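## Task

Unclip the two-pole C20 circuit breaker from the DIN rail and set it down inside the tray, with every other device still clipped onto the rail at the end.

## Robot and tools

ROBOT. Two six-joint arms, left_arm and right_arm, each with a parallel two-finger gripper and a wrist camera. Root links in the scene frame: left_arm at (+0.001, +0.336, 0) m, right_arm at (+0.043, -0.293, 0) m, both yawed by about a degree. A camera stand is fixed behind them. The gripper's fingers point along its own +z and separate along its y. end_effector_position is the spot between the pads, roughly 1 cm short of the fingertips.

FRAME. Everything uses the scene frame: origin on the table surface halfway between the nominal bases, +x out across the table, +z up, +y toward left_arm. Arm names do not match image left/right. Printed positions and orientations may be off by a few centimetres, more at long reach.

execute_actions(actions, cameras). actions is a list of actions; each action is a list of up to 15 rows, one row per 1/30 s step; if fewer rows are given the last one is held until step 15. Every row has 14 numbers in [-1, 1], always both arms: left dx, dy, dz, rx, ry, rz, opening, then right dx, dy, dz, rx, ry, rz, opening. The six pose numbers are an offset, not a pose: measured from that arm's Hand target as it was when the action began, along scene axes, with rotation about the Hand target's position. All rows of one action share that starting point; the next action starts from the new Hand target, so a repeated offset adds up. Scale: 1.0 equals 0.6 m or 180 degrees; rx, ry, rz form a single rotation vector. A translation longer than 1.0 may be shortened. Opening is absolute: +1 fully open (0.094 m), -1 closed. Six zeros means no new pose for that arm, but its opening number is always a live command, so repeat the present one to keep it. Each step the commanded orientation is clipped to within 40 degrees of the measured one. cameras: list of names, ["all"], or []; by default images come only with an empty actions list. An empty list also reveals fields other results may omit.

move(target, speed, blend, opening_speed, grip_force, blocking, cameras). target is one 14-number row as above, or a list of up to 15 rows; every row is an offset from the Hand targets at the start of the move, not from the previous row. speed: path top speed in m/s, 0.002 to 2.9, default 0.25 (turns up to twice that in rad/s), one value or one per target. blend: corner rounding in m per target, 0 means stop at each. opening_speed: rate of the commanded opening per second on the -1..+1 scale, at least 0.2; use it to close gently on fragile parts. grip_force: per-pad limit in N, 10 to 50 (full), one value or one per arm; it persists, and lower values close slowly. blocking=false returns after about 0.5 s while the move continues. All paths finish together and are capped at 10 s; paths ignore obstacles and the other arm. A changed opening in a later target is applied only after arrival and rest. The result adds a move: line (done, off_target, moving, held, fault, with limits=paced or limits=held). done means at rest within 10 mm and 2 degrees; neither done nor off_target says anything about contact.

wait(seconds 0 to 3600) lets time pass without new commands; a running move continues. stop() brakes a running move. zoom_image(camera, region=[x0, y0, x1, y1]) enlarges part of that camera's newest image, at most 504 by 504 pixels. Cameras: cam_head_left, cam_head_right, cam_high, cam_low, cam_left_wrist, cam_right_wrist, all 672x504. read_manual gives licence texts only. finished_scene(scene) ends the current scene irreversibly; the goal must hold with the robot released. After the call ending the first scene, make no further call in that reply.

RESULTS. Per arm: end_effector_position (m), end_effector_quat_wxyz, Hand target (the last clipped command that later offsets start from), Tool commands, grip_measured (same scale as opening; reads up to about 2.5 mm wide when empty, and a few mm narrower than a hard part under full squeeze), grip_effort_nm (gripper motor effort, negative closing; not a pad force), Joint positions (last value is finger opening in m), Joint velocities (may say within noise), joint torques (offset and noisy; joints 1-3 wrap at ±28 N m). Action calls also list positions at some steps. The gripper often rests a few centimetres short of its Hand target because of friction and weight; a new execute_actions call, even all zeros, re-requests it, or send the remaining gap as an offset.

GRIPPING. The squeeze climbs about 1 N per 0.001 below first contact, then jumps to the force limit; full force is roughly 50 to 64 N per pad. To release, command an opening well above grip_measured.

AVOID. Dropping or throwing parts, releasing a moving part, anything leaving the table, slamming into fixed or heavy objects, very hard pushes, arms or grippers touching each other (including closing on the other arm's fingers), strain on the wrist camera cables, and paths passing near an arm's own base (its elbow can whip round). An arm blocked by something keeps pushing; command it back past the gripper. Faster moves hit harder and stray more. Motors heat when holding loads, reaching far or pushing; MOTOR HOT appears at 75 °C, at 90 °C the arm folds and idles, at 100 °C it falls. Loose objects may occasionally be nudged.

Each tool is called after "Emit:" as a command line: name --argument value for each argument, lists and objects as JSON in quotes; but a table of rows of numbers goes row by row, as --pt "numbers of a row", without its own name.

## Session

Emit:
execute_actions --actions '[]' --cameras '["cam_head_left", "cam_high"]'

Scene clock: 0.00 s.
left_arm: end_effector_position=(+0.3954, +0.3697, +0.1244) grip_measured=+1.000 grip_effort_nm=n/a end_effector_quat_wxyz=(+0.637, -0.127, +0.756, +0.086) | right_arm: end_effector_position=(+0.4448, -0.2784, +0.1264) grip_measured=+1.000 grip_effort_nm=n/a end_effector_quat_wxyz=(+0.635, -0.017, +0.772, -0.036)
Joint positions: left_arm=[-0.073 1.58 0.331 1.06 -0.382 -0.104 0.094] | right_arm=[0.056 1.548 0.338 1.016 0.119 -0.055 0.094]
Joint velocities: within noise
Joint torques (N m): no reading
Heat: left arm: 37 °C; right arm: 31 °C.
Hand target: left_arm +0.3971, +0.3697, +0.1299; +0.642, -0.129, +0.751, +0.084 | right_arm +0.4478, -0.2783, +0.1383; +0.648, -0.015, +0.760, -0.035
Tool commands: left_gripper/opening=+1.0 right_gripper/opening=+1.0
Images, in order (width x height): cam_head_left 672x504, cam_high 672x504.

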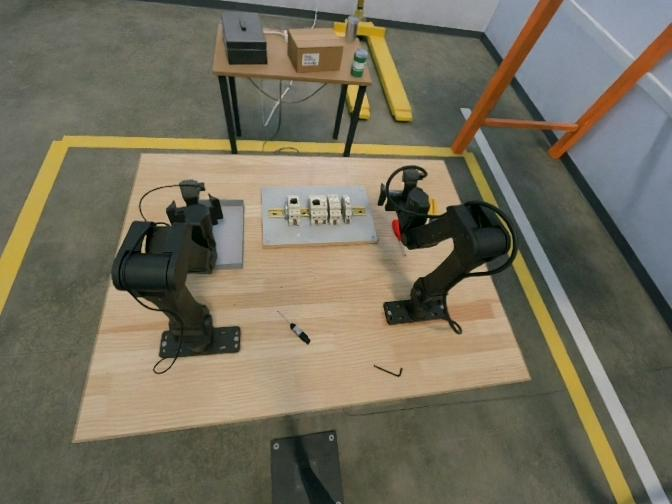

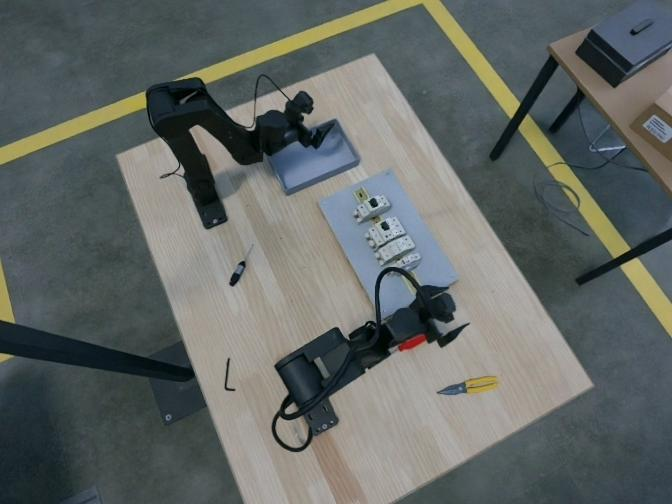

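Emit:
zoom_image --camera "cam_head_left" --region '[255, 180, 385, 250]'

Emit:
execute_actions --actions '[]' --cameras '["cam_right_wrist"]'

Scaled by 3.877 from the camera's image (finer frame: 960x720).

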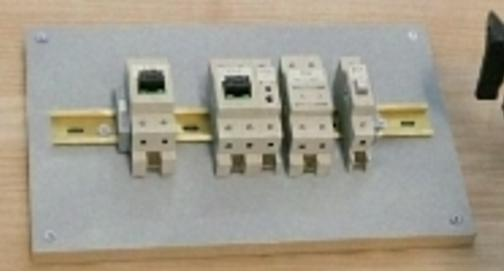

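Scene clock: 8.27 s.
left_arm: end_effector_position=(+0.3954, +0.3697, +0.1244) grip_measured=+1.000 grip_effort_nm=0.01 end_effector_quat_wxyz=(+0.637, -0.127, +0.756, +0.086) | right_arm: end_effector_position=(+0.4448, -0.2784, +0.1264) grip_measured=+1.000 grip_effort_nm=0.00 end_effector_quat_wxyz=(+0.635, -0.017, +0.772, -0.036)
Joint positions: left_arm=[-0.073 1.58 0.331 1.06 -0.382 -0.104 0.094] | right_arm=[0.056 1.548 0.338 1.016 0.119 -0.055 0.094]
Joint velocities: within noise
Joint torques (N m): left_arm=[-0.05 -5.97 5.09 1.28 -0.03 -0.03] | right_arm=[-0.01 -6.32 4.92 2 0.02 -0.02]
Heat: left arm: 39 °C; right arm: 31 °C.
Hand target: left_arm +0.3971, +0.3697, +0.1299; +0.642, -0.129, +0.751, +0.084 | right_arm +0.4478, -0.2783, +0.1383; +0.648, -0.015, +0.760, -0.035
Tool commands: left_gripper/opening=+1.0 right_gripper/opening=+1.0
Images, in order (width x height): cam_right_wrist 672x504.

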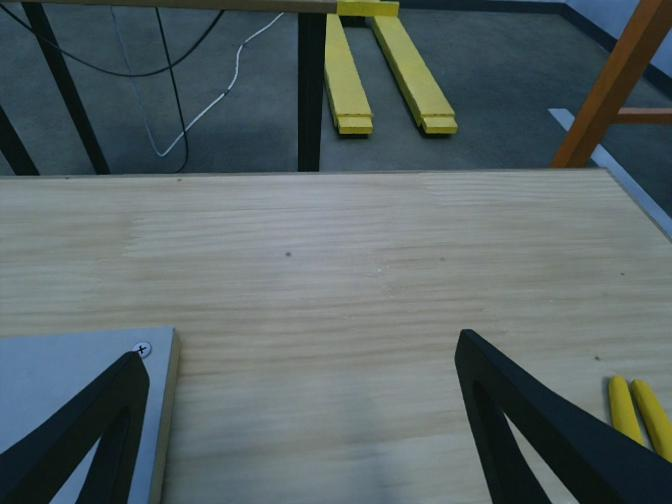

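Emit:
move --pt "0 0 0 0 0 0 1 -0.0463 0.0972 0.1362 0 0 0 0.4" --pt "0 0 0 0 0 0 1 -0.1047 0.4138 0.1028 -0.2010 0.2396 0.4600 0.4" --speed 0.2 --blend 0.03 --cameras '["cam_right_wrist"]'

Scene clock: 32.40 s.
left_arm: end_effector_position=(+0.3954, +0.3697, +0.1244) grip_measured=+1.000 grip_effort_nm=0.01 end_effector_quat_wxyz=(+0.637, -0.127, +0.756, +0.086) | right_arm: end_effector_position=(+0.3818, -0.0375, +0.1962) grip_measured=+0.402 grip_effort_nm=-0.11 end_effector_quat_wxyz=(-0.177, +0.679, -0.691, -0.174)
Joint positions: left_arm=[-0.073 1.58 0.331 1.06 -0.382 -0.104 0.094] | right_arm=[0.43 1.935 1.923 -1.311 -0.44 -1.037 0.066]
Joint torques (N m): left_arm=[-0.05 -6.05 5.16 1.29 0 -0.02] | right_arm=[0.32 -8.24 8.17 0.66 -0.49 -0.1]
Heat: left arm: 43 °C; right arm: 32 °C.
Hand target: left_arm +0.3971, +0.3697, +0.1299; +0.642, -0.129, +0.751, +0.084 | right_arm +0.3850, -0.0300, +0.1999; -0.184, +0.683, -0.683, -0.183
Off the commanded pose: left_arm 0.006 m, 1 deg | right_arm 0.009 m, 2 deg.
move: done

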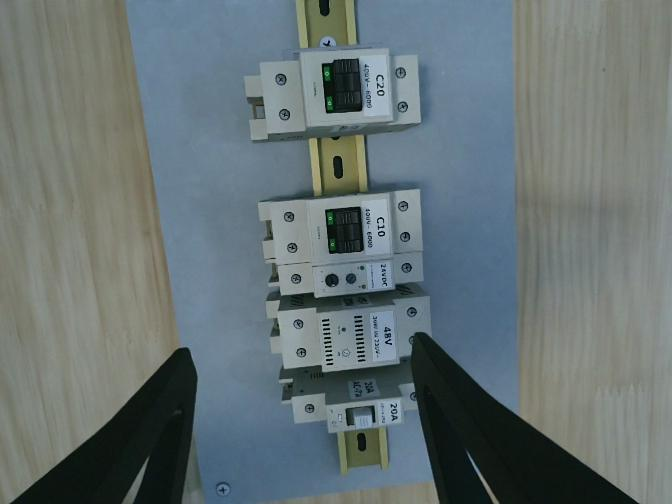

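Emit:
move --target '[0,0,0,0,0,0,1,-0.125,-0.4,0.05,0,0,-0.5,0.4]' --speed 0.2 --cameras '["cam_right_wrist"]'

Scene clock: 132.40 s.
left_arm: end_effector_position=(+0.3954, +0.3697, +0.1244) grip_measured=+1.000 grip_effort_nm=0.01 end_effector_quat_wxyz=(+0.637, -0.127, +0.756, +0.086) | right_arm: end_effector_position=(+0.3145, -0.2661, +0.2263) grip_measured=+0.402 grip_effort_nm=-0.11 end_effector_quat_wxyz=(+0.249, -0.007, +0.968, +0.003)
Joint positions: left_arm=[-0.073 1.58 0.331 1.06 -0.382 -0.104 0.094] | right_arm=[0.098 1.161 1.265 -1.173 0.053 0.1 0.066]
Joint torques (N m): left_arm=[-0.08 -6.06 5.07 1.32 -0.02 -0.05] | right_arm=[-0.49 -5.53 4.34 1.16 0.16 0.03]
Heat: left arm: 46 °C; right arm: 33 °C.
Hand target: left_arm +0.3971, +0.3697, +0.1299; +0.642, -0.129, +0.751, +0.084 | right_arm +0.3100, -0.2700, +0.2298; +0.259, +0.000, +0.966, -0.001
Off the commanded pose: left_arm 0.006 m, 1 deg | right_arm 0.007 m, 1 deg.
move: done

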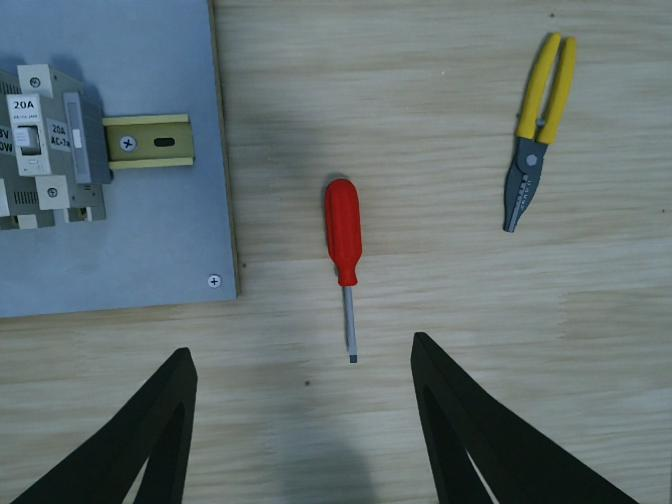

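Emit:
zoom_image --camera "cam_right_wrist" --region '[310, 270, 400, 380]'

Scaled by 4.582 from the camera's image (finer frame: 960x720).

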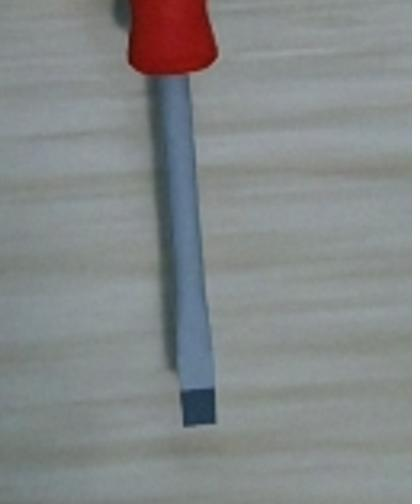

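Emit:
move --target '[0,0,0,0,0,0,1,-0.044,-0.0428,-0.233,0.1868,0.1658,0.0646,-0.6]' --speed 0.12 --cameras '["cam_right_wrist"]'

Scene clock: 390.20 s.
left_arm: end_effector_position=(+0.3954, +0.3697, +0.1244) grip_measured=+1.000 grip_effort_nm=0.01 end_effector_quat_wxyz=(+0.637, -0.127, +0.756, +0.086) | right_arm: end_effector_position=(+0.2849, -0.2986, +0.0917) grip_measured=-0.598 grip_effort_nm=-0.11 end_effector_quat_wxyz=(-0.002, -0.023, +0.958, +0.286)
Joint positions: left_arm=[-0.073 1.58 0.331 1.06 -0.382 -0.104 0.094] | right_arm=[-0.439 1.659 1.132 -1.315 -0.519 -0.529 0.019]
Joint torques (N m): left_arm=[0.02 -6.04 5.01 1.27 0 0] | right_arm=[-0.42 -5.39 4.12 -0.25 -0.51 -0.12]
Heat: left arm: 49 °C; right arm: 30 °C.
Hand target: left_arm +0.3971, +0.3697, +0.1299; +0.642, -0.129, +0.751, +0.084 | right_arm +0.2836, -0.2956, +0.0901; -0.007, -0.022, +0.953, +0.301
Off the commanded pose: left_arm 0.006 m, 1 deg | right_arm 0.004 m, 2 deg.
move: done

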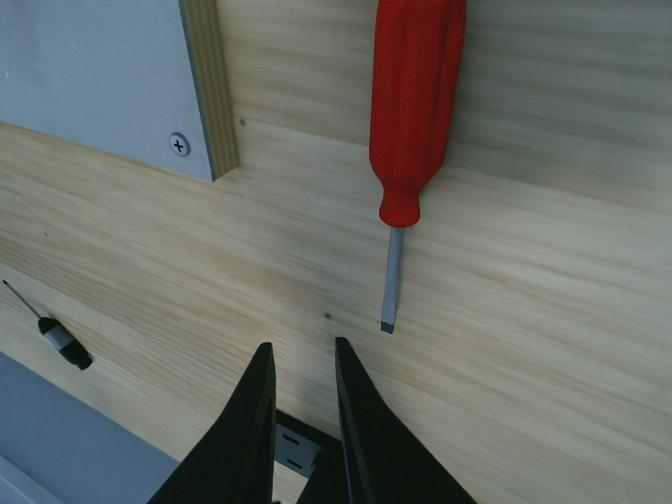

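Emit:
move --target '[0,0,0,0,0,0,1,-0.0193,-0.0173,-0.0935,0,0,0,-0.75]' --speed 0.06 --cameras '["cam_right_wrist"]'

Scene clock: 456.53 s.
left_arm: end_effector_position=(+0.3954, +0.3697, +0.1244) grip_measured=+1.000 grip_effort_nm=0.01 end_effector_quat_wxyz=(+0.637, -0.127, +0.756, +0.086) | right_arm: end_effector_position=(+0.2727, -0.3068, +0.0396) grip_measured=-0.748 grip_effort_nm=-0.11 end_effector_quat_wxyz=(-0.007, -0.020, +0.956, +0.294)
Joint positions: left_arm=[-0.073 1.58 0.331 1.06 -0.382 -0.104 0.094] | right_arm=[-0.493 1.735 0.983 -1.136 -0.514 -0.589 0.012]
Joint torques (N m): left_arm=[-0.06 -6.09 5.04 1.33 -0.01 -0.02] | right_arm=[-0.44 -5.45 3.03 -0.05 -0.37 -0.14]
Heat: left arm: 49 °C; right arm: 30 °C.
Hand target: left_arm +0.3971, +0.3697, +0.1299; +0.642, -0.129, +0.751, +0.084 | right_arm +0.2720, -0.3060, +0.0340; -0.007, -0.022, +0.953, +0.301
Off the commanded pose: left_arm 0.006 m, 1 deg | right_arm 0.006 m, 1 deg.
move: done

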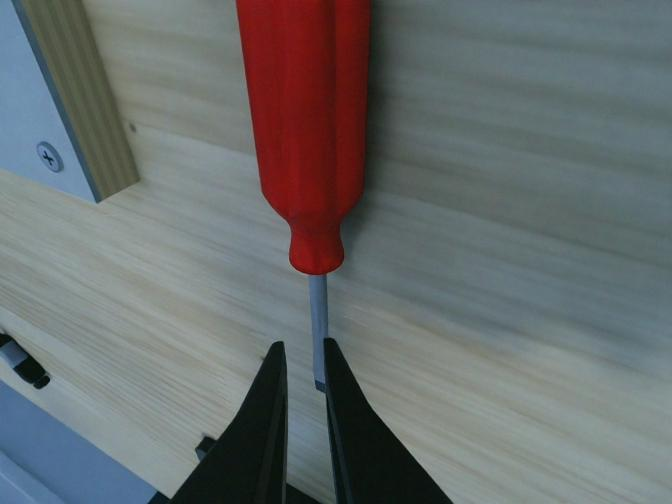

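Emit:
move --target '[0,0,0,0,0,0,1,0.0063,0.0045,-0.021,0,0,0,-0.75]' --speed 0.04 --cameras '["cam_right_wrist"]'

Scene clock: 482.47 s.
left_arm: end_effector_position=(+0.3954, +0.3697, +0.1244) grip_measured=+1.000 grip_effort_nm=0.01 end_effector_quat_wxyz=(+0.637, -0.127, +0.756, +0.086) | right_arm: end_effector_position=(+0.2759, -0.3072, +0.0265) grip_measured=-0.748 grip_effort_nm=-0.11 end_effector_quat_wxyz=(-0.005, -0.021, +0.956, +0.292)
Joint positions: left_arm=[-0.073 1.58 0.331 1.06 -0.382 -0.104 0.094] | right_arm=[-0.488 1.768 0.965 -1.078 -0.514 -0.583 0.012]
Joint torques (N m): left_arm=[-0.01 -6.02 5.08 1.28 0 -0.03] | right_arm=[0.42 -5.63 2.93 -0.05 -0.42 -0.04]
Heat: left arm: 49 °C; right arm: 30 °C.
Hand target: left_arm +0.3971, +0.3697, +0.1299; +0.642, -0.129, +0.751, +0.084 | right_arm +0.2758, -0.3033, +0.0214; -0.007, -0.022, +0.953, +0.301
Off the commanded pose: left_arm 0.006 m, 1 deg | right_arm 0.007 m, 1 deg.
move: done

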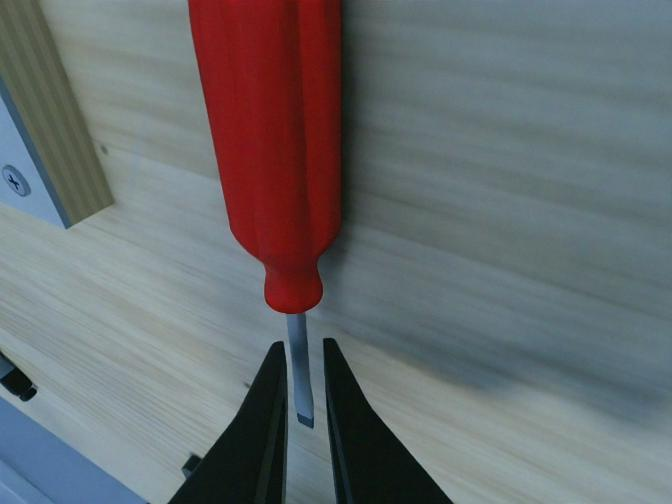

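Emit:
move --target '[0,0,0,0,0,0,1,-0.0067,0.0088,-0.0085,0,0,0,-0.75]' --speed 0.03 --cameras '["cam_right_wrist"]'

Scene clock: 512.83 s.
left_arm: end_effector_position=(+0.3954, +0.3697, +0.1244) grip_measured=+1.000 grip_effort_nm=0.01 end_effector_quat_wxyz=(+0.637, -0.127, +0.756, +0.086) | right_arm: end_effector_position=(+0.2710, -0.3019, +0.0192) grip_measured=-0.748 grip_effort_nm=-0.11 end_effector_quat_wxyz=(-0.010, -0.020, +0.956, +0.293)
Joint positions: left_arm=[-0.073 1.58 0.331 1.06 -0.382 -0.104 0.094] | right_arm=[-0.476 1.768 0.929 -1.046 -0.514 -0.571 0.012]
Joint torques (N m): left_arm=[-0.02 -6.02 5.09 1.29 -0.02 -0.05] | right_arm=[0.39 -6.22 2.84 -0.04 -0.47 -0.04]
Heat: left arm: 50 °C; right arm: 30 °C.
Hand target: left_arm +0.3971, +0.3697, +0.1299; +0.642, -0.129, +0.751, +0.084 | right_arm +0.2718, -0.2980, +0.0162; -0.007, -0.022, +0.953, +0.301
Off the commanded pose: left_arm 0.006 m, 1 deg | right_arm 0.005 m, 1 deg.
move: done

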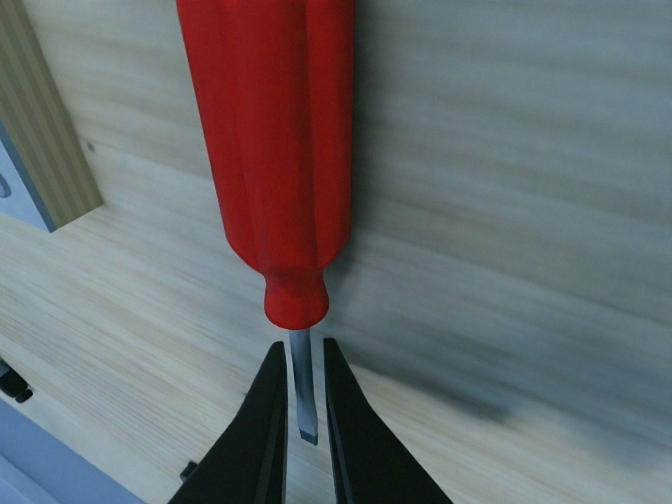

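Emit:
move --target '[0,0,0,0,0,0,1,-0.0033,0.0032,-0.005,0,0,0,-0.75]' --speed 0.02

Emit:
move --target '[0,0,0,0,0,0,1,0,0.0032,-0.005,0,0,0,-0.75]' --speed 0.02 --cameras '["cam_right_wrist"]'

Scene clock: 527.00 s.
left_arm: end_effector_position=(+0.3954, +0.3697, +0.1244) grip_measured=+1.000 grip_effort_nm=0.01 end_effector_quat_wxyz=(+0.637, -0.127, +0.756, +0.086) | right_arm: end_effector_position=(+0.2689, -0.2997, +0.0169) grip_measured=-0.748 grip_effort_nm=-0.11 end_effector_quat_wxyz=(-0.012, -0.019, +0.955, +0.295)
Joint positions: left_arm=[-0.073 1.58 0.331 1.06 -0.382 -0.104 0.094] | right_arm=[-0.473 1.768 0.916 -1.036 -0.517 -0.567 0.012]
Joint torques (N m): left_arm=[-0.18 -6.04 5.04 1.27 0 -0.04] | right_arm=[0.43 -6.34 2.56 0.02 -0.45 -0.04]
Heat: left arm: 50 °C; right arm: 30 °C.
Hand target: left_arm +0.3971, +0.3697, +0.1299; +0.642, -0.129, +0.751, +0.084 | right_arm +0.2699, -0.2961, +0.0133; -0.007, -0.022, +0.953, +0.301
Off the commanded pose: left_arm 0.006 m, 1 deg | right_arm 0.005 m, 1 deg.
move: done

Scene clock: 527.63 s.
left_arm: end_effector_position=(+0.3954, +0.3697, +0.1244) grip_measured=+1.000 grip_effort_nm=0.01 end_effector_quat_wxyz=(+0.637, -0.127, +0.756, +0.086) | right_arm: end_effector_position=(+0.2689, -0.2980, +0.0166) grip_measured=-0.748 grip_effort_nm=-0.10 end_effector_quat_wxyz=(-0.011, -0.016, +0.954, +0.298)
Joint positions: left_arm=[-0.073 1.58 0.331 1.06 -0.382 -0.104 0.094] | right_arm=[-0.472 1.768 0.91 -1.031 -0.526 -0.56 0.012]
Joint torques (N m): left_arm=[-0.03 -5.82 5.12 1.29 -0.02 -0.02] | right_arm=[0.92 -6.06 2.21 0.14 -0.38 -0.04]
Heat: left arm: 50 °C; right arm: 30 °C.
Hand target: left_arm +0.3971, +0.3697, +0.1299; +0.642, -0.129, +0.751, +0.084 | right_arm +0.2699, -0.2943, +0.0102; -0.007, -0.022, +0.954, +0.301
Off the commanded pose: left_arm 0.006 m, 1 deg | right_arm 0.007 m, 1 deg.
move: done

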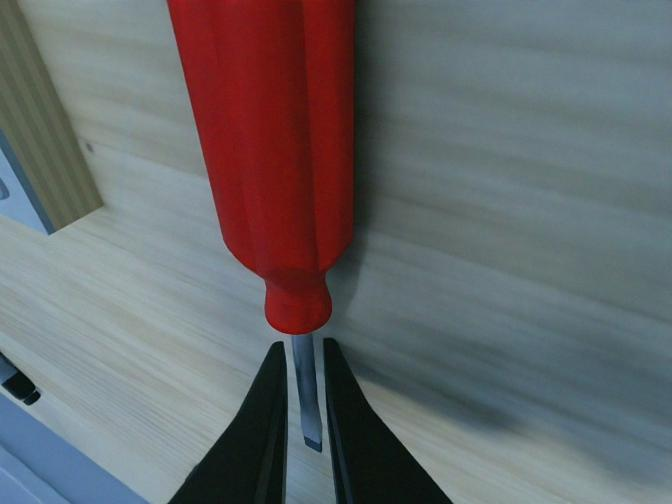

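Emit:
move --target '[0,0,0,0,0,0,1,0,0,0.004,0,0,0,-1]' --speed 0.02 --opening_speed 0.2

Emit:
move --target '[0,0,0,0,0,0,1,0,0,0.1,0,0,0,-1]' --speed 0.05 --cameras '["cam_right_wrist"]'

Scene clock: 543.43 s.
left_arm: end_effector_position=(+0.3954, +0.3697, +0.1244) grip_measured=+1.000 grip_effort_nm=0.01 end_effector_quat_wxyz=(+0.637, -0.127, +0.756, +0.086) | right_arm: end_effector_position=(+0.2709, -0.2975, +0.0159) grip_measured=-0.908 grip_effort_nm=-1.03 end_effector_quat_wxyz=(-0.008, -0.019, +0.955, +0.296)
Joint positions: left_arm=[-0.073 1.58 0.331 1.06 -0.382 -0.104 0.094] | right_arm=[-0.466 1.768 0.91 -1.021 -0.526 -0.559 0.004]
Joint torques (N m): left_arm=[-0.01 -5.89 5.19 1.31 -0.02 -0.01] | right_arm=[0.43 -6.5 2.52 -0.04 -0.37 -0.05]
Heat: left arm: 50 °C; right arm: 30 °C.
Hand target: left_arm +0.3971, +0.3697, +0.1299; +0.642, -0.129, +0.751, +0.084 | right_arm +0.2699, -0.2942, +0.0127; -0.007, -0.022, +0.953, +0.301
Off the commanded pose: left_arm 0.006 m, 1 deg | right_arm 0.005 m, 1 deg.
move: done

Scene clock: 545.43 s.
left_arm: end_effector_position=(+0.3954, +0.3697, +0.1244) grip_measured=+1.000 grip_effort_nm=0.01 end_effector_quat_wxyz=(+0.637, -0.127, +0.756, +0.086) | right_arm: end_effector_position=(+0.2583, -0.2924, +0.0566) grip_measured=-0.908 grip_effort_nm=-1.03 end_effector_quat_wxyz=(-0.040, -0.008, +0.950, +0.309)
Joint positions: left_arm=[-0.073 1.58 0.331 1.06 -0.382 -0.104 0.094] | right_arm=[-0.466 1.698 0.992 -1.243 -0.522 -0.555 0.004]
Joint torques (N m): left_arm=[-0.06 -6.11 5.09 1.31 -0.01 -0.01] | right_arm=[0.44 -10.33 6.6 -0.45 -0.42 -0.07]
Heat: left arm: 50 °C; right arm: 30 °C.
Hand target: left_arm +0.3971, +0.3697, +0.1299; +0.642, -0.129, +0.751, +0.084 | right_arm +0.2699, -0.2942, +0.0726; -0.007, -0.022, +0.953, +0.301
Off the commanded pose: left_arm 0.006 m, 1 deg | right_arm 0.020 m, 4 deg.
move: off_target (right_arm)

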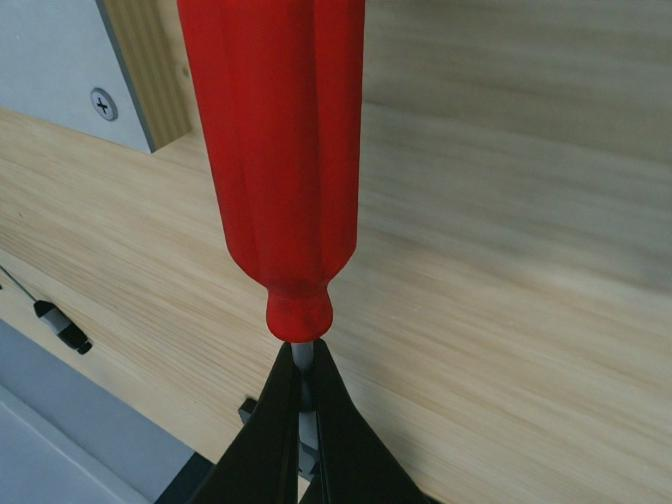

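Emit:
move --pt "0 0 0 0 0 0 1 0 0 0.06 -0.0038 0.0729 0.0508 -1" --pt "0 0 0 0 0 0 1 0 0 -0.06 -0.0038 0.0729 0.0508 -1" --speed 0.05 --cameras '["cam_right_wrist"]'

Scene clock: 722.70 s.
left_arm: end_effector_position=(+0.3954, +0.3697, +0.1244) grip_measured=+1.000 grip_effort_nm=0.01 end_effector_quat_wxyz=(+0.637, -0.127, +0.756, +0.086) | right_arm: end_effector_position=(+0.2714, -0.2981, +0.0418) grip_measured=-0.908 grip_effort_nm=-1.03 end_effector_quat_wxyz=(-0.135, -0.057, +0.947, +0.286)
Joint positions: left_arm=[-0.073 1.58 0.331 1.06 -0.382 -0.104 0.094] | right_arm=[-0.378 1.919 1.185 -1.348 -0.408 -0.575 0.004]
Joint torques (N m): left_arm=[0.09 -5.89 5.18 1.32 0 -0.04] | right_arm=[0.53 -6.76 2.91 -0.49 -0.31 -0.15]
Heat: left arm: 50 °C; right arm: 33 °C.
Hand target: left_arm +0.3971, +0.3697, +0.1299; +0.642, -0.129, +0.751, +0.084 | right_arm +0.2698, -0.2941, +0.0366; -0.140, -0.063, +0.943, +0.294
Off the commanded pose: left_arm 0.006 m, 1 deg | right_arm 0.007 m, 1 deg.
move: done

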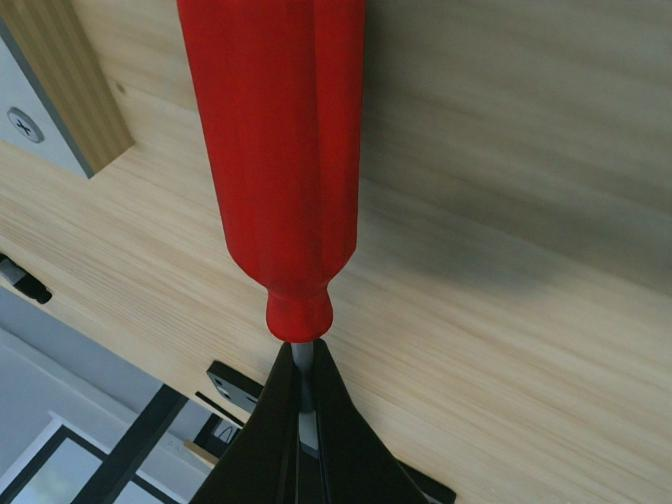

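Emit:
move --target '[0,0,0,0,0,0,1,0,0,-0.02,0,0,0,-1]' --speed 0.03

Emit:
move --target '[0,0,0,0,0,0,1,0,0,-0.013,0,0,0,-1]' --speed 0.02 --cameras '["cam_right_wrist"]'

Scene clock: 732.40 s.
left_arm: end_effector_position=(+0.3954, +0.3697, +0.1244) grip_measured=+1.000 grip_effort_nm=0.01 end_effector_quat_wxyz=(+0.637, -0.127, +0.756, +0.086) | right_arm: end_effector_position=(+0.2699, -0.2972, +0.0344) grip_measured=-0.908 grip_effort_nm=-1.03 end_effector_quat_wxyz=(-0.136, -0.061, +0.946, +0.288)
Joint positions: left_arm=[-0.073 1.58 0.331 1.06 -0.382 -0.104 0.094] | right_arm=[-0.378 1.933 1.168 -1.324 -0.41 -0.586 0.004]
Joint torques (N m): left_arm=[-0.06 -6.11 5.12 1.34 -0.05 -0.03] | right_arm=[0.54 -6.17 2.54 -0.31 -0.29 -0.07]
Heat: left arm: 50 °C; right arm: 33 °C.
Hand target: left_arm +0.3971, +0.3697, +0.1299; +0.642, -0.129, +0.751, +0.084 | right_arm +0.2699, -0.2942, +0.0247; -0.140, -0.063, +0.943, +0.294
Off the commanded pose: left_arm 0.006 m, 1 deg | right_arm 0.010 m, 1 deg.
move: done

Scene clock: 733.17 s.
left_arm: end_effector_position=(+0.3954, +0.3697, +0.1244) grip_measured=+1.000 grip_effort_nm=0.01 end_effector_quat_wxyz=(+0.637, -0.127, +0.756, +0.086) | right_arm: end_effector_position=(+0.2680, -0.2954, +0.0281) grip_measured=-0.908 grip_effort_nm=-1.03 end_effector_quat_wxyz=(-0.139, -0.061, +0.944, +0.294)
Joint positions: left_arm=[-0.073 1.58 0.331 1.06 -0.382 -0.104 0.094] | right_arm=[-0.378 1.95 1.153 -1.306 -0.416 -0.591 0.004]
Joint torques (N m): left_arm=[0.03 -6.09 5.11 1.3 -0.02 -0.03] | right_arm=[0.51 -6.26 2.61 -0.21 -0.22 0]
Heat: left arm: 50 °C; right arm: 33 °C.
Hand target: left_arm +0.3971, +0.3697, +0.1299; +0.642, -0.129, +0.751, +0.084 | right_arm +0.2699, -0.2942, +0.0169; -0.140, -0.063, +0.943, +0.294
Off the commanded pose: left_arm 0.006 m, 1 deg | right_arm 0.011 m, 0 deg.
move: off_target (right_arm)

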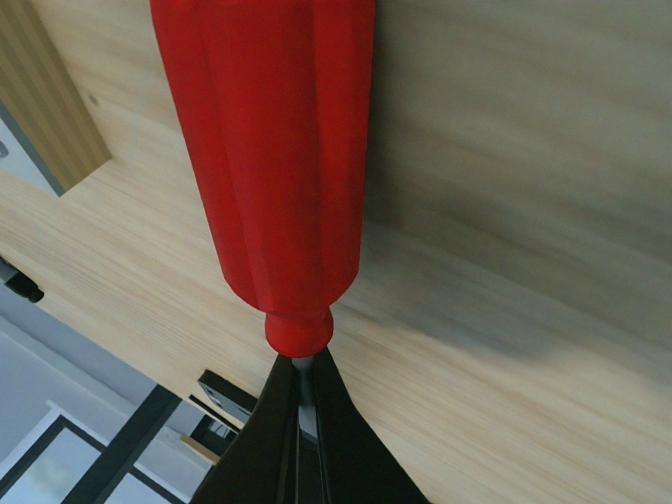

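Emit:
move --target '[0,0,0,0,0,0,1,0,0,-0.013,0,0,0,-1]' --speed 0.02

Emit:
move --target '[0,0,0,0,0,0,1,0,0,-0.01,0,0,0,-1]' --speed 0.02 --cameras '["cam_right_wrist"]'

Scene clock: 743.37 s.
left_arm: end_effector_position=(+0.3954, +0.3697, +0.1244) grip_measured=+1.000 grip_effort_nm=0.01 end_effector_quat_wxyz=(+0.637, -0.127, +0.756, +0.086) | right_arm: end_effector_position=(+0.2666, -0.2930, +0.0223) grip_measured=-0.908 grip_effort_nm=-1.03 end_effector_quat_wxyz=(-0.142, -0.064, +0.942, +0.299)
Joint positions: left_arm=[-0.073 1.58 0.331 1.06 -0.382 -0.104 0.094] | right_arm=[-0.374 1.965 1.141 -1.289 -0.422 -0.599 0.004]
Joint torques (N m): left_arm=[-0.06 -6 5.14 1.33 -0.04 -0.02] | right_arm=[0.21 -6.2 2.58 -0.12 -0.14 0.08]
Heat: left arm: 50 °C; right arm: 32 °C.
Hand target: left_arm +0.3971, +0.3697, +0.1299; +0.642, -0.129, +0.751, +0.084 | right_arm +0.2699, -0.2942, +0.0090; -0.140, -0.063, +0.943, +0.294
Off the commanded pose: left_arm 0.006 m, 1 deg | right_arm 0.014 m, 1 deg.
move: off_target (right_arm)

Scene clock: 744.23 s.
left_arm: end_effector_position=(+0.3954, +0.3697, +0.1244) grip_measured=+1.000 grip_effort_nm=0.01 end_effector_quat_wxyz=(+0.637, -0.127, +0.756, +0.086) | right_arm: end_effector_position=(+0.2676, -0.2920, +0.0172) grip_measured=-0.908 grip_effort_nm=-1.03 end_effector_quat_wxyz=(-0.139, -0.065, +0.941, +0.302)
Joint positions: left_arm=[-0.073 1.58 0.331 1.06 -0.382 -0.104 0.094] | right_arm=[-0.374 1.978 1.133 -1.268 -0.43 -0.604 0.004]
Joint torques (N m): left_arm=[0.01 -6.06 4.97 1.3 -0.03 -0.02] | right_arm=[0.21 -6.15 2.52 -0.11 -0.06 0.12]
Heat: left arm: 50 °C; right arm: 32 °C.
Hand target: left_arm +0.3971, +0.3697, +0.1299; +0.642, -0.129, +0.751, +0.084 | right_arm +0.2700, -0.2942, +0.0031; -0.139, -0.063, +0.944, +0.294
Off the commanded pose: left_arm 0.006 m, 1 deg | right_arm 0.015 m, 1 deg.
move: off_target (right_arm)

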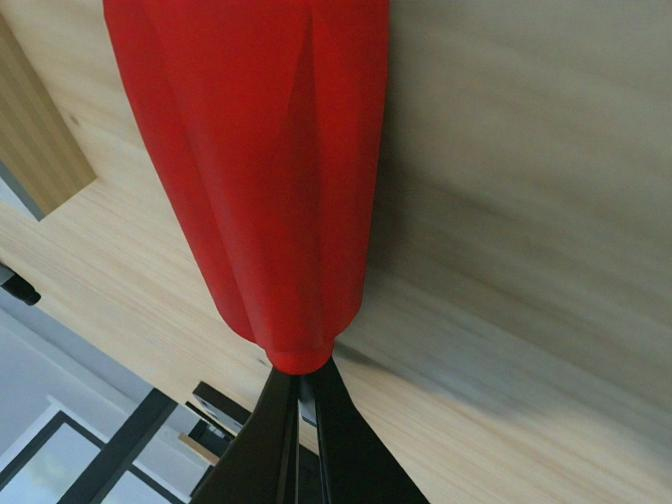

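Emit:
move --pt "0 0 0 0 0 0 1 0 0 0.25 0 0 0 -1" --pt "0 0 0 0 0 0 1 0.0383 0.5737 0.2615 0.0794 -0.5765 0.1408 -1" --speed 0.16 --blend 0.02 --cameras '["cam_right_wrist"]'

Scene clock: 806.47 s.
left_arm: end_effector_position=(+0.3954, +0.3697, +0.1244) grip_measured=+1.000 grip_effort_nm=0.01 end_effector_quat_wxyz=(+0.637, -0.127, +0.756, +0.086) | right_arm: end_effector_position=(+0.2936, +0.0483, +0.1575) grip_measured=-0.908 grip_effort_nm=-1.03 end_effector_quat_wxyz=(+0.592, -0.463, +0.630, +0.195)
Joint positions: left_arm=[-0.073 1.58 0.331 1.06 -0.382 -0.104 0.094] | right_arm=[0.892 1.457 0.491 0.741 -0.03 -0.322 0.004]
Joint torques (N m): left_arm=[-0.01 -5.98 5.2 1.32 -0.03 -0.02] | right_arm=[0.34 -4.6 4.16 2.38 0.01 -0.04]
Heat: left arm: 51 °C; right arm: 30 °C.
Hand target: left_arm +0.3971, +0.3697, +0.1299; +0.642, -0.129, +0.751, +0.084 | right_arm +0.2929, +0.0501, +0.1601; +0.603, -0.460, +0.621, +0.199
Off the commanded pose: left_arm 0.006 m, 1 deg | right_arm 0.003 m, 2 deg.
move: done

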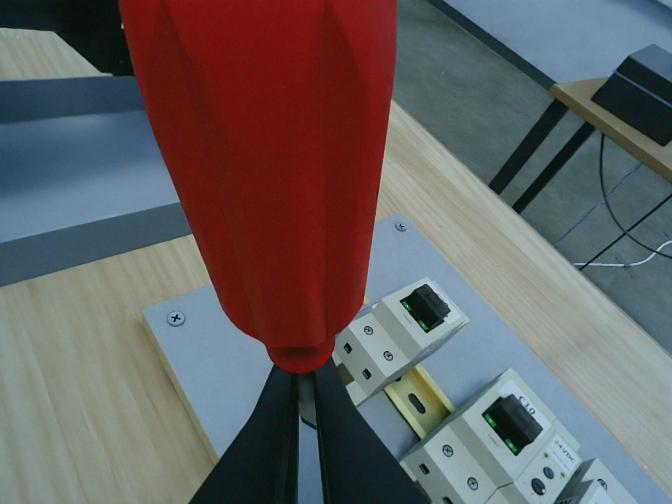

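Emit:
move --pt "-0.19 -0.3152 -0.0298 0.0209 0.0175 -0.4313 -0.3 0 0 0 0 0 0 -1" --speed 0.15 --cameras '["cam_left_wrist"]'

Scene clock: 848.73 s.
left_arm: end_effector_position=(+0.2820, +0.1849, +0.1100) grip_measured=-0.297 grip_effort_nm=-0.13 end_effector_quat_wxyz=(+0.542, +0.384, +0.684, -0.303) | right_arm: end_effector_position=(+0.2937, +0.0484, +0.1580) grip_measured=-0.908 grip_effort_nm=-1.03 end_effector_quat_wxyz=(+0.593, -0.463, +0.629, +0.195)
Joint positions: left_arm=[0.002 1.376 0.234 0.726 0.967 0.35 0.033] | right_arm=[0.892 1.457 0.491 0.744 -0.03 -0.323 0.004]
Joint torques (N m): left_arm=[-0.79 -2.81 6.5 0.86 0.34 0.06] | right_arm=[0.31 -4.55 4.16 2.39 0.01 -0.04]
Heat: left arm: 50 °C; right arm: 36 °C.
Hand target: left_arm +0.2831, +0.1806, +0.1120; +0.538, +0.392, +0.679, -0.311 | right_arm +0.2929, +0.0501, +0.1600; +0.603, -0.460, +0.621, +0.199
Off the commanded pose: left_arm 0.005 m, 2 deg | right_arm 0.003 m, 2 deg.
move: done

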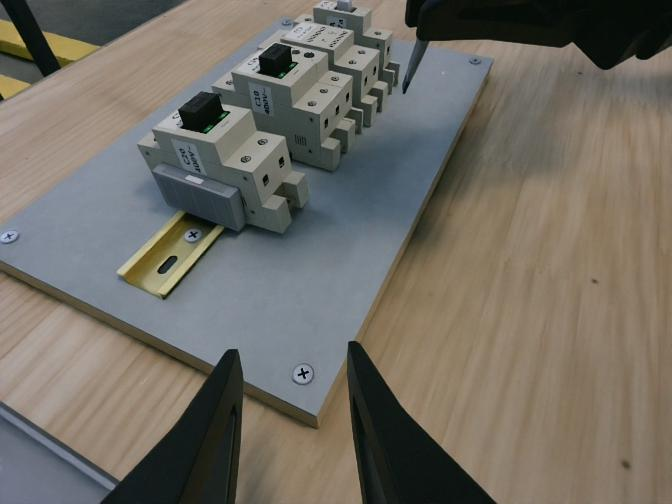

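Emit:
zoom_image --camera "cam_left_wrist" --region '[250, 160, 330, 240]'

Scaled by 6.300 from the camera's image (finer frame: 960x720).

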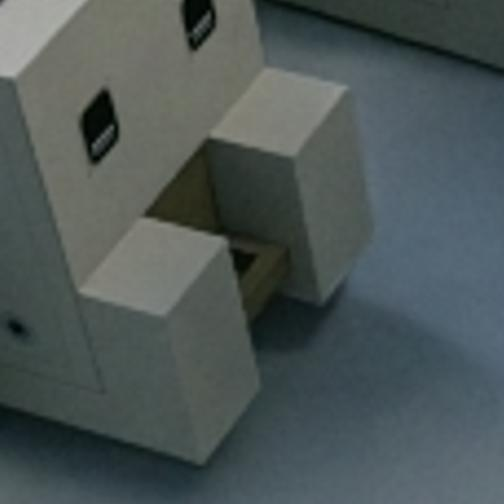

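Emit:
move --pt "-0.01 -0.02 0.14 0 0 0 -0.3 0 0 0 0 0 0 -1" --speed 0.1

Emit:
move --pt "0 0 0 0 0 0 -0.3 0.03 0.043 -0.07 0 0 0 -1" --speed 0.05 --cameras '["cam_left_wrist"]'

Scene clock: 904.10 s.
left_arm: end_effector_position=(+0.2757, +0.1710, +0.1826) grip_measured=-0.297 grip_effort_nm=-0.13 end_effector_quat_wxyz=(+0.527, +0.383, +0.689, -0.317) | right_arm: end_effector_position=(+0.2937, +0.0484, +0.1581) grip_measured=-0.908 grip_effort_nm=-1.03 end_effector_quat_wxyz=(+0.593, -0.463, +0.629, +0.195)
Joint positions: left_arm=[-0.062 1.054 0.435 0.201 0.928 0.306 0.033] | right_arm=[0.892 1.457 0.491 0.744 -0.03 -0.323 0.004]
Joint torques (N m): left_arm=[-0.76 -4.12 8.62 0.93 0.16 0.06] | right_arm=[0.35 -4.52 4.16 2.39 0 -0.04]
Heat: left arm: 46 °C; right arm: 39 °C.
Hand target: left_arm +0.2770, +0.1686, +0.1960; +0.538, +0.392, +0.679, -0.311 | right_arm +0.2929, +0.0501, +0.1601; +0.603, -0.460, +0.621, +0.199
Off the commanded pose: left_arm 0.014 m, 2 deg | right_arm 0.003 m, 2 deg.
move: off_target (left_arm)

Scene clock: 906.03 s.
left_arm: end_effector_position=(+0.2756, +0.1710, +0.1824) grip_measured=-0.297 grip_effort_nm=-0.13 end_effector_quat_wxyz=(+0.527, +0.383, +0.690, -0.317) | right_arm: end_effector_position=(+0.3039, +0.0626, +0.0987) grip_measured=-0.908 grip_effort_nm=-1.03 end_effector_quat_wxyz=(+0.576, -0.471, +0.641, +0.190)
Joint positions: left_arm=[-0.062 1.054 0.435 0.2 0.928 0.307 0.033] | right_arm=[0.895 1.742 0.491 0.983 -0.025 -0.323 0.004]
Joint torques (N m): left_arm=[-0.85 -4.03 8.75 0.9 0.15 0.07] | right_arm=[0.42 -5.76 7.13 2.35 0 -0.03]
Heat: left arm: 46 °C; right arm: 39 °C.
Hand target: left_arm +0.2770, +0.1686, +0.1960; +0.538, +0.392, +0.679, -0.311 | right_arm +0.3109, +0.0759, +0.1181; +0.603, -0.460, +0.621, +0.199
Off the commanded pose: left_arm 0.014 m, 2 deg | right_arm 0.024 m, 4 deg.
move: off_target (right_arm)

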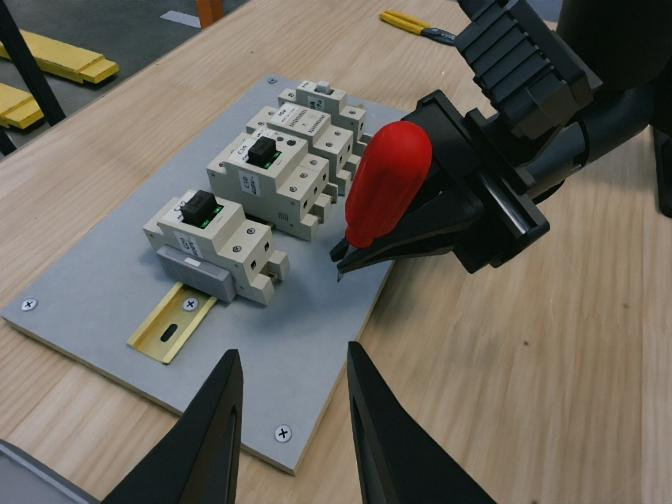

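Emit:
zoom_image --camera "cam_left_wrist" --region '[254, 236, 350, 308]'

Scaled by 5.250 from the camera's image (finer frame: 960x720).

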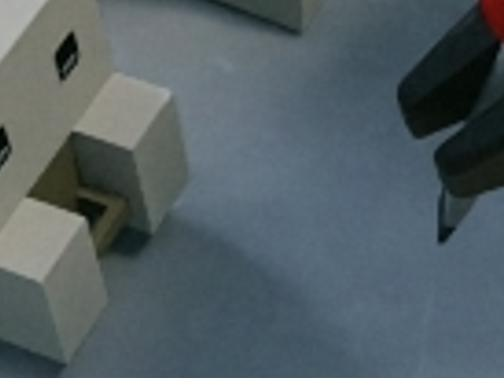

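Emit:
move --pt "0 0 0 0 0 0 -0.3 0.05 0 0 0 0 0 -1" --speed 0.04 --cameras '["cam_left_wrist"]'

Emit:
zoom_image --camera "cam_left_wrist" --region '[254, 236, 350, 308]'

Scene clock: 1024.93 s.
left_arm: end_effector_position=(+0.2756, +0.1710, +0.1824) grip_measured=-0.297 grip_effort_nm=-0.13 end_effector_quat_wxyz=(+0.527, +0.383, +0.690, -0.317) | right_arm: end_effector_position=(+0.3335, +0.0672, +0.1062) grip_measured=-0.908 grip_effort_nm=-1.03 end_effector_quat_wxyz=(+0.587, -0.465, +0.634, +0.192)
Joint positions: left_arm=[-0.062 1.054 0.435 0.2 0.928 0.307 0.033] | right_arm=[0.824 1.799 0.574 0.984 -0.091 -0.339 0.004]
Joint torques (N m): left_arm=[-0.79 -4.05 8.76 0.91 0.17 0.07] | right_arm=[-0.47 -6.32 6.95 2.12 -0.18 -0.03]
Heat: left arm: 44 °C; right arm: 42 °C.
Hand target: left_arm +0.2770, +0.1686, +0.1960; +0.538, +0.392, +0.679, -0.311 | right_arm +0.3409, +0.0758, +0.1179; +0.603, -0.460, +0.621, +0.199
Off the commanded pose: left_arm 0.014 m, 2 deg | right_arm 0.016 m, 3 deg.
move: off_target (right_arm)

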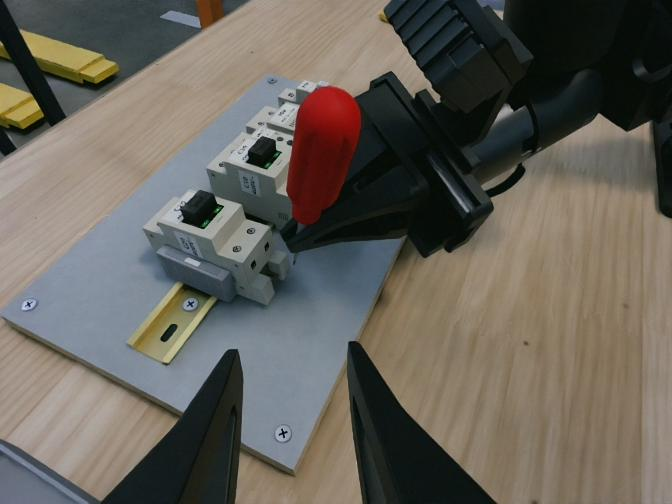

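Scaled by 5.250 from the camera's image (finer frame: 960x720).

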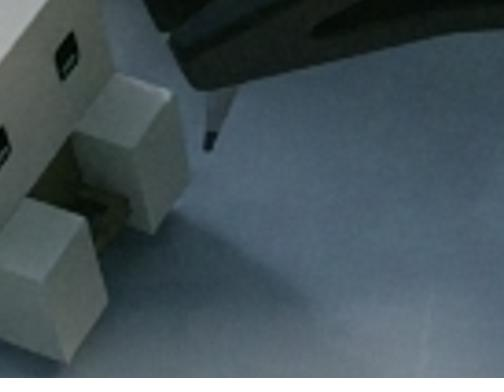

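Emit:
move --pt "0 0 0 0 0 0 -0.3 0 0 -0.03 0 0 0 -1" --speed 0.03

Emit:
move --pt "0 0 0 0 0 0 -0.3 0 0 -0.008 0 0 0 -1" --speed 0.015 --cameras '["cam_left_wrist"]'

Emit:
zoom_image --camera "cam_left_wrist" --region '[254, 236, 350, 308]'

Scene clock: 1105.07 s.
left_arm: end_effector_position=(+0.2756, +0.1710, +0.1824) grip_measured=-0.297 grip_effort_nm=-0.13 end_effector_quat_wxyz=(+0.527, +0.383, +0.690, -0.317) | right_arm: end_effector_position=(+0.3351, +0.0691, +0.0890) grip_measured=-0.908 grip_effort_nm=-1.04 end_effector_quat_wxyz=(+0.584, -0.466, +0.636, +0.191)
Joint positions: left_arm=[-0.062 1.054 0.435 0.2 0.928 0.307 0.033] | right_arm=[0.824 1.874 0.574 1.051 -0.091 -0.34 0.004]
Joint torques (N m): left_arm=[-0.73 -4 8.62 0.88 0.19 0.06] | right_arm=[-0.46 -6.61 5.48 2.35 -0.17 -0.03]
Heat: left arm: 43 °C; right arm: 41 °C.
Hand target: left_arm +0.2770, +0.1686, +0.1960; +0.538, +0.392, +0.679, -0.311 | right_arm +0.3409, +0.0758, +0.0999; +0.603, -0.460, +0.621, +0.199
Off the commanded pose: left_arm 0.014 m, 2 deg | right_arm 0.014 m, 3 deg.
move: off_target (right_arm)

Scene clock: 1106.03 s.
left_arm: end_effector_position=(+0.2756, +0.1710, +0.1824) grip_measured=-0.297 grip_effort_nm=-0.13 end_effector_quat_wxyz=(+0.527, +0.383, +0.690, -0.317) | right_arm: end_effector_position=(+0.3356, +0.0698, +0.0851) grip_measured=-0.908 grip_effort_nm=-1.03 end_effector_quat_wxyz=(+0.585, -0.466, +0.636, +0.191)
Joint positions: left_arm=[-0.062 1.054 0.435 0.2 0.928 0.307 0.033] | right_arm=[0.824 1.896 0.574 1.076 -0.091 -0.34 0.004]
Joint torques (N m): left_arm=[-0.84 -4.05 8.69 0.93 0.14 0.07] | right_arm=[-0.47 -6.64 5.2 2.34 -0.16 -0.03]
Heat: left arm: 43 °C; right arm: 41 °C.
Hand target: left_arm +0.2770, +0.1686, +0.1960; +0.538, +0.392, +0.679, -0.311 | right_arm +0.3409, +0.0758, +0.0952; +0.603, -0.460, +0.621, +0.199
Off the commanded pose: left_arm 0.014 m, 2 deg | right_arm 0.013 m, 3 deg.
move: off_target (right_arm)

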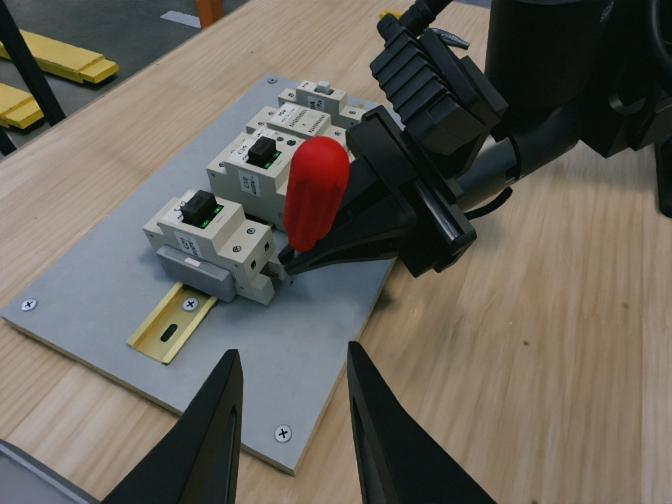

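Scaled by 5.250 from the camera's image (finer frame: 960x720).

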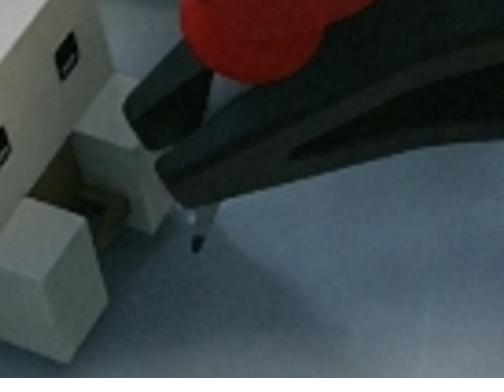

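Emit:
move --pt "0 0 0 0 0 0 -0.3 0 0 -0.0117 0 0 0 -1" --speed 0.02

Emit:
move --pt "0 0 0 0 0 0 -0.3 0 0 -0.0067 0 0 0 -1" --speed 0.015

Scene clock: 1133.30 s.
left_arm: end_effector_position=(+0.2756, +0.1710, +0.1824) grip_measured=-0.297 grip_effort_nm=-0.13 end_effector_quat_wxyz=(+0.527, +0.383, +0.690, -0.317) | right_arm: end_effector_position=(+0.3362, +0.0704, +0.0793) grip_measured=-0.908 grip_effort_nm=-1.03 end_effector_quat_wxyz=(+0.586, -0.466, +0.635, +0.191)
Joint positions: left_arm=[-0.062 1.054 0.435 0.2 0.928 0.307 0.033] | right_arm=[0.824 1.928 0.574 1.11 -0.091 -0.34 0.004]
Joint torques (N m): left_arm=[-0.84 -4.04 8.57 0.94 0.17 0.04] | right_arm=[-0.47 -6.75 4.88 2.36 -0.17 -0.02]
Heat: left arm: 43 °C; right arm: 43 °C.
Hand target: left_arm +0.2770, +0.1686, +0.1960; +0.538, +0.392, +0.679, -0.311 | right_arm +0.3409, +0.0758, +0.0882; +0.603, -0.460, +0.621, +0.199
Off the commanded pose: left_arm 0.014 m, 2 deg | right_arm 0.011 m, 3 deg.
move: off_target (right_arm)

Scene clock: 1134.20 s.
left_arm: end_effector_position=(+0.2756, +0.1710, +0.1824) grip_measured=-0.297 grip_effort_nm=-0.13 end_effector_quat_wxyz=(+0.527, +0.383, +0.690, -0.317) | right_arm: end_effector_position=(+0.3364, +0.0707, +0.0755) grip_measured=-0.908 grip_effort_nm=-1.03 end_effector_quat_wxyz=(+0.586, -0.466, +0.635, +0.191)
Joint positions: left_arm=[-0.062 1.054 0.435 0.2 0.928 0.307 0.033] | right_arm=[0.824 1.947 0.574 1.129 -0.091 -0.34 0.004]
Joint torques (N m): left_arm=[-0.9 -4.03 8.65 0.91 0.16 0.08] | right_arm=[-0.46 -6.8 4.68 2.36 -0.16 -0.02]
Heat: left arm: 43 °C; right arm: 43 °C.
Hand target: left_arm +0.2770, +0.1686, +0.1960; +0.538, +0.392, +0.679, -0.311 | right_arm +0.3409, +0.0758, +0.0842; +0.603, -0.460, +0.621, +0.199
Off the commanded pose: left_arm 0.014 m, 2 deg | right_arm 0.011 m, 3 deg.
move: off_target (right_arm)

Emit:
move --pt "0 0 0 0 0 0 -0.3 0 0 -0.0067 0 0 0 -1" --speed 0.015

Emit:
move --pt "0 0 0 0 0 0 -0.3 0 0 -0.0067 0 0 0 -1" --speed 0.015

Scene clock: 1142.60 s.
left_arm: end_effector_position=(+0.2756, +0.1710, +0.1824) grip_measured=-0.297 grip_effort_nm=-0.13 end_effector_quat_wxyz=(+0.527, +0.383, +0.690, -0.317) | right_arm: end_effector_position=(+0.3366, +0.0709, +0.0716) grip_measured=-0.908 grip_effort_nm=-1.03 end_effector_quat_wxyz=(+0.586, -0.466, +0.635, +0.191)
Joint positions: left_arm=[-0.062 1.054 0.435 0.2 0.928 0.307 0.033] | right_arm=[0.824 1.965 0.574 1.148 -0.091 -0.34 0.004]
Joint torques (N m): left_arm=[-0.9 -4.08 8.72 0.89 0.17 0.04] | right_arm=[-0.46 -6.89 4.52 2.39 -0.16 -0.02]
Heat: left arm: 43 °C; right arm: 43 °C.
Hand target: left_arm +0.2770, +0.1686, +0.1960; +0.538, +0.392, +0.679, -0.311 | right_arm +0.3409, +0.0758, +0.0801; +0.603, -0.460, +0.621, +0.199
Off the commanded pose: left_arm 0.014 m, 2 deg | right_arm 0.011 m, 3 deg.
move: off_target (right_arm)

Scene clock: 1143.50 s.
left_arm: end_effector_position=(+0.2756, +0.1710, +0.1824) grip_measured=-0.297 grip_effort_nm=-0.13 end_effector_quat_wxyz=(+0.527, +0.383, +0.690, -0.317) | right_arm: end_effector_position=(+0.3368, +0.0711, +0.0678) grip_measured=-0.908 grip_effort_nm=-1.03 end_effector_quat_wxyz=(+0.586, -0.466, +0.635, +0.191)
Joint positions: left_arm=[-0.062 1.054 0.435 0.2 0.928 0.307 0.033] | right_arm=[0.824 1.984 0.574 1.166 -0.091 -0.341 0.004]
Joint torques (N m): left_arm=[-0.87 -4.14 8.69 0.94 0.17 0.06] | right_arm=[-0.46 -6.93 4.38 2.39 -0.17 -0.02]
Heat: left arm: 43 °C; right arm: 43 °C.
Hand target: left_arm +0.2770, +0.1686, +0.1960; +0.538, +0.392, +0.679, -0.311 | right_arm +0.3409, +0.0758, +0.0761; +0.603, -0.460, +0.621, +0.199
Off the commanded pose: left_arm 0.014 m, 2 deg | right_arm 0.010 m, 3 deg.
move: off_target (right_arm)

Emit:
move --pt "0 0 0 0 0 0 -0.3 0 0 -0.005 0 0 0 -1" --speed 0.015 --cameras '["cam_left_wrist"]'

Emit:
zoom_image --camera "cam_left_wrist" --region '[254, 236, 350, 308]'

Scene clock: 1152.77 s.
left_arm: end_effector_position=(+0.2756, +0.1710, +0.1824) grip_measured=-0.297 grip_effort_nm=-0.13 end_effector_quat_wxyz=(+0.527, +0.383, +0.690, -0.317) | right_arm: end_effector_position=(+0.3368, +0.0712, +0.0650) grip_measured=-0.908 grip_effort_nm=-1.04 end_effector_quat_wxyz=(+0.586, -0.466, +0.635, +0.191)
Joint positions: left_arm=[-0.062 1.054 0.435 0.2 0.928 0.307 0.033] | right_arm=[0.824 1.998 0.574 1.181 -0.091 -0.341 0.004]
Joint torques (N m): left_arm=[-0.84 -4.08 8.7 0.92 0.18 0.04] | right_arm=[-0.44 -6.94 4.31 2.41 -0.16 -0.01]
Heat: left arm: 43 °C; right arm: 43 °C.
Hand target: left_arm +0.2770, +0.1686, +0.1960; +0.538, +0.392, +0.679, -0.311 | right_arm +0.3409, +0.0758, +0.0730; +0.602, -0.460, +0.621, +0.199
Off the commanded pose: left_arm 0.014 m, 2 deg | right_arm 0.010 m, 3 deg.
move: off_target (right_arm)

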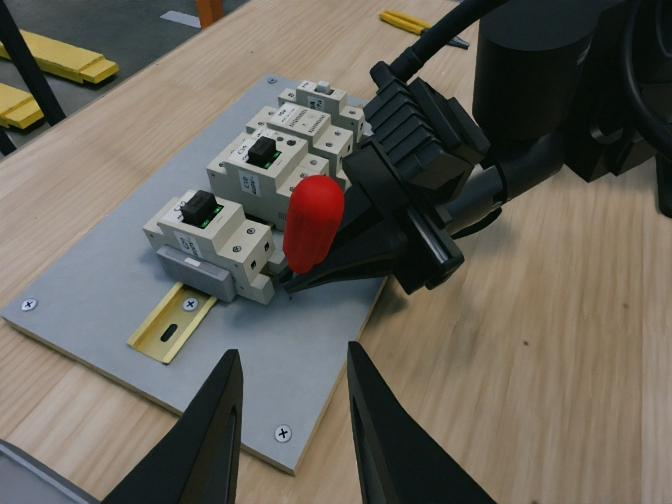

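Scaled by 5.250 from the camera's image (finer frame: 960x720).

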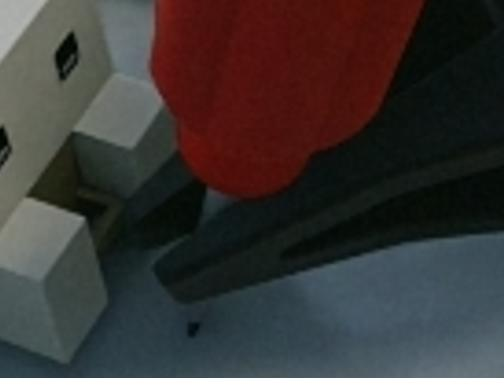

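Emit:
move --pt "0 0 0 0 0 0 -0.3 0 0 -0.0058 0 0 0 -1" --speed 0.015

Emit:
move --pt "0 0 0 0 0 0 -0.3 0 0 -0.0058 0 0 0 -1" --speed 0.015

Scene clock: 1173.47 s.
left_arm: end_effector_position=(+0.2756, +0.1710, +0.1824) grip_measured=-0.297 grip_effort_nm=-0.13 end_effector_quat_wxyz=(+0.527, +0.383, +0.690, -0.317) | right_arm: end_effector_position=(+0.3372, +0.0718, +0.0648) grip_measured=-0.908 grip_effort_nm=-1.03 end_effector_quat_wxyz=(+0.590, -0.464, +0.631, +0.192)
Joint positions: left_arm=[-0.062 1.054 0.435 0.2 0.928 0.307 0.033] | right_arm=[0.824 2.013 0.574 1.207 -0.092 -0.341 0.004]
Joint torques (N m): left_arm=[-0.68 -4 8.68 0.92 0.15 0.04] | right_arm=[-0.46 -6.83 4.27 2.3 -0.16 -0.01]
Heat: left arm: 43 °C; right arm: 42 °C.
Hand target: left_arm +0.2770, +0.1686, +0.1960; +0.538, +0.392, +0.679, -0.311 | right_arm +0.3409, +0.0758, +0.0695; +0.602, -0.460, +0.621, +0.199
Off the commanded pose: left_arm 0.014 m, 2 deg | right_arm 0.007 m, 2 deg.
move: done

Scene clock: 1174.23 s.
left_arm: end_effector_position=(+0.2756, +0.1710, +0.1824) grip_measured=-0.297 grip_effort_nm=-0.13 end_effector_quat_wxyz=(+0.527, +0.383, +0.690, -0.317) | right_arm: end_effector_position=(+0.3377, +0.0724, +0.0647) grip_measured=-0.908 grip_effort_nm=-1.03 end_effector_quat_wxyz=(+0.595, -0.463, +0.628, +0.193)
Joint positions: left_arm=[-0.062 1.054 0.435 0.2 0.928 0.307 0.033] | right_arm=[0.824 2.028 0.574 1.234 -0.092 -0.342 0.004]
Joint torques (N m): left_arm=[-0.69 -3.99 8.76 0.93 0.16 0.08] | right_arm=[-0.49 -6.68 4.27 2.2 -0.15 0]
Heat: left arm: 43 °C; right arm: 42 °C.
Hand target: left_arm +0.2770, +0.1686, +0.1960; +0.538, +0.392, +0.679, -0.311 | right_arm +0.3409, +0.0758, +0.0661; +0.602, -0.460, +0.621, +0.199
Off the commanded pose: left_arm 0.014 m, 2 deg | right_arm 0.005 m, 1 deg.
move: done


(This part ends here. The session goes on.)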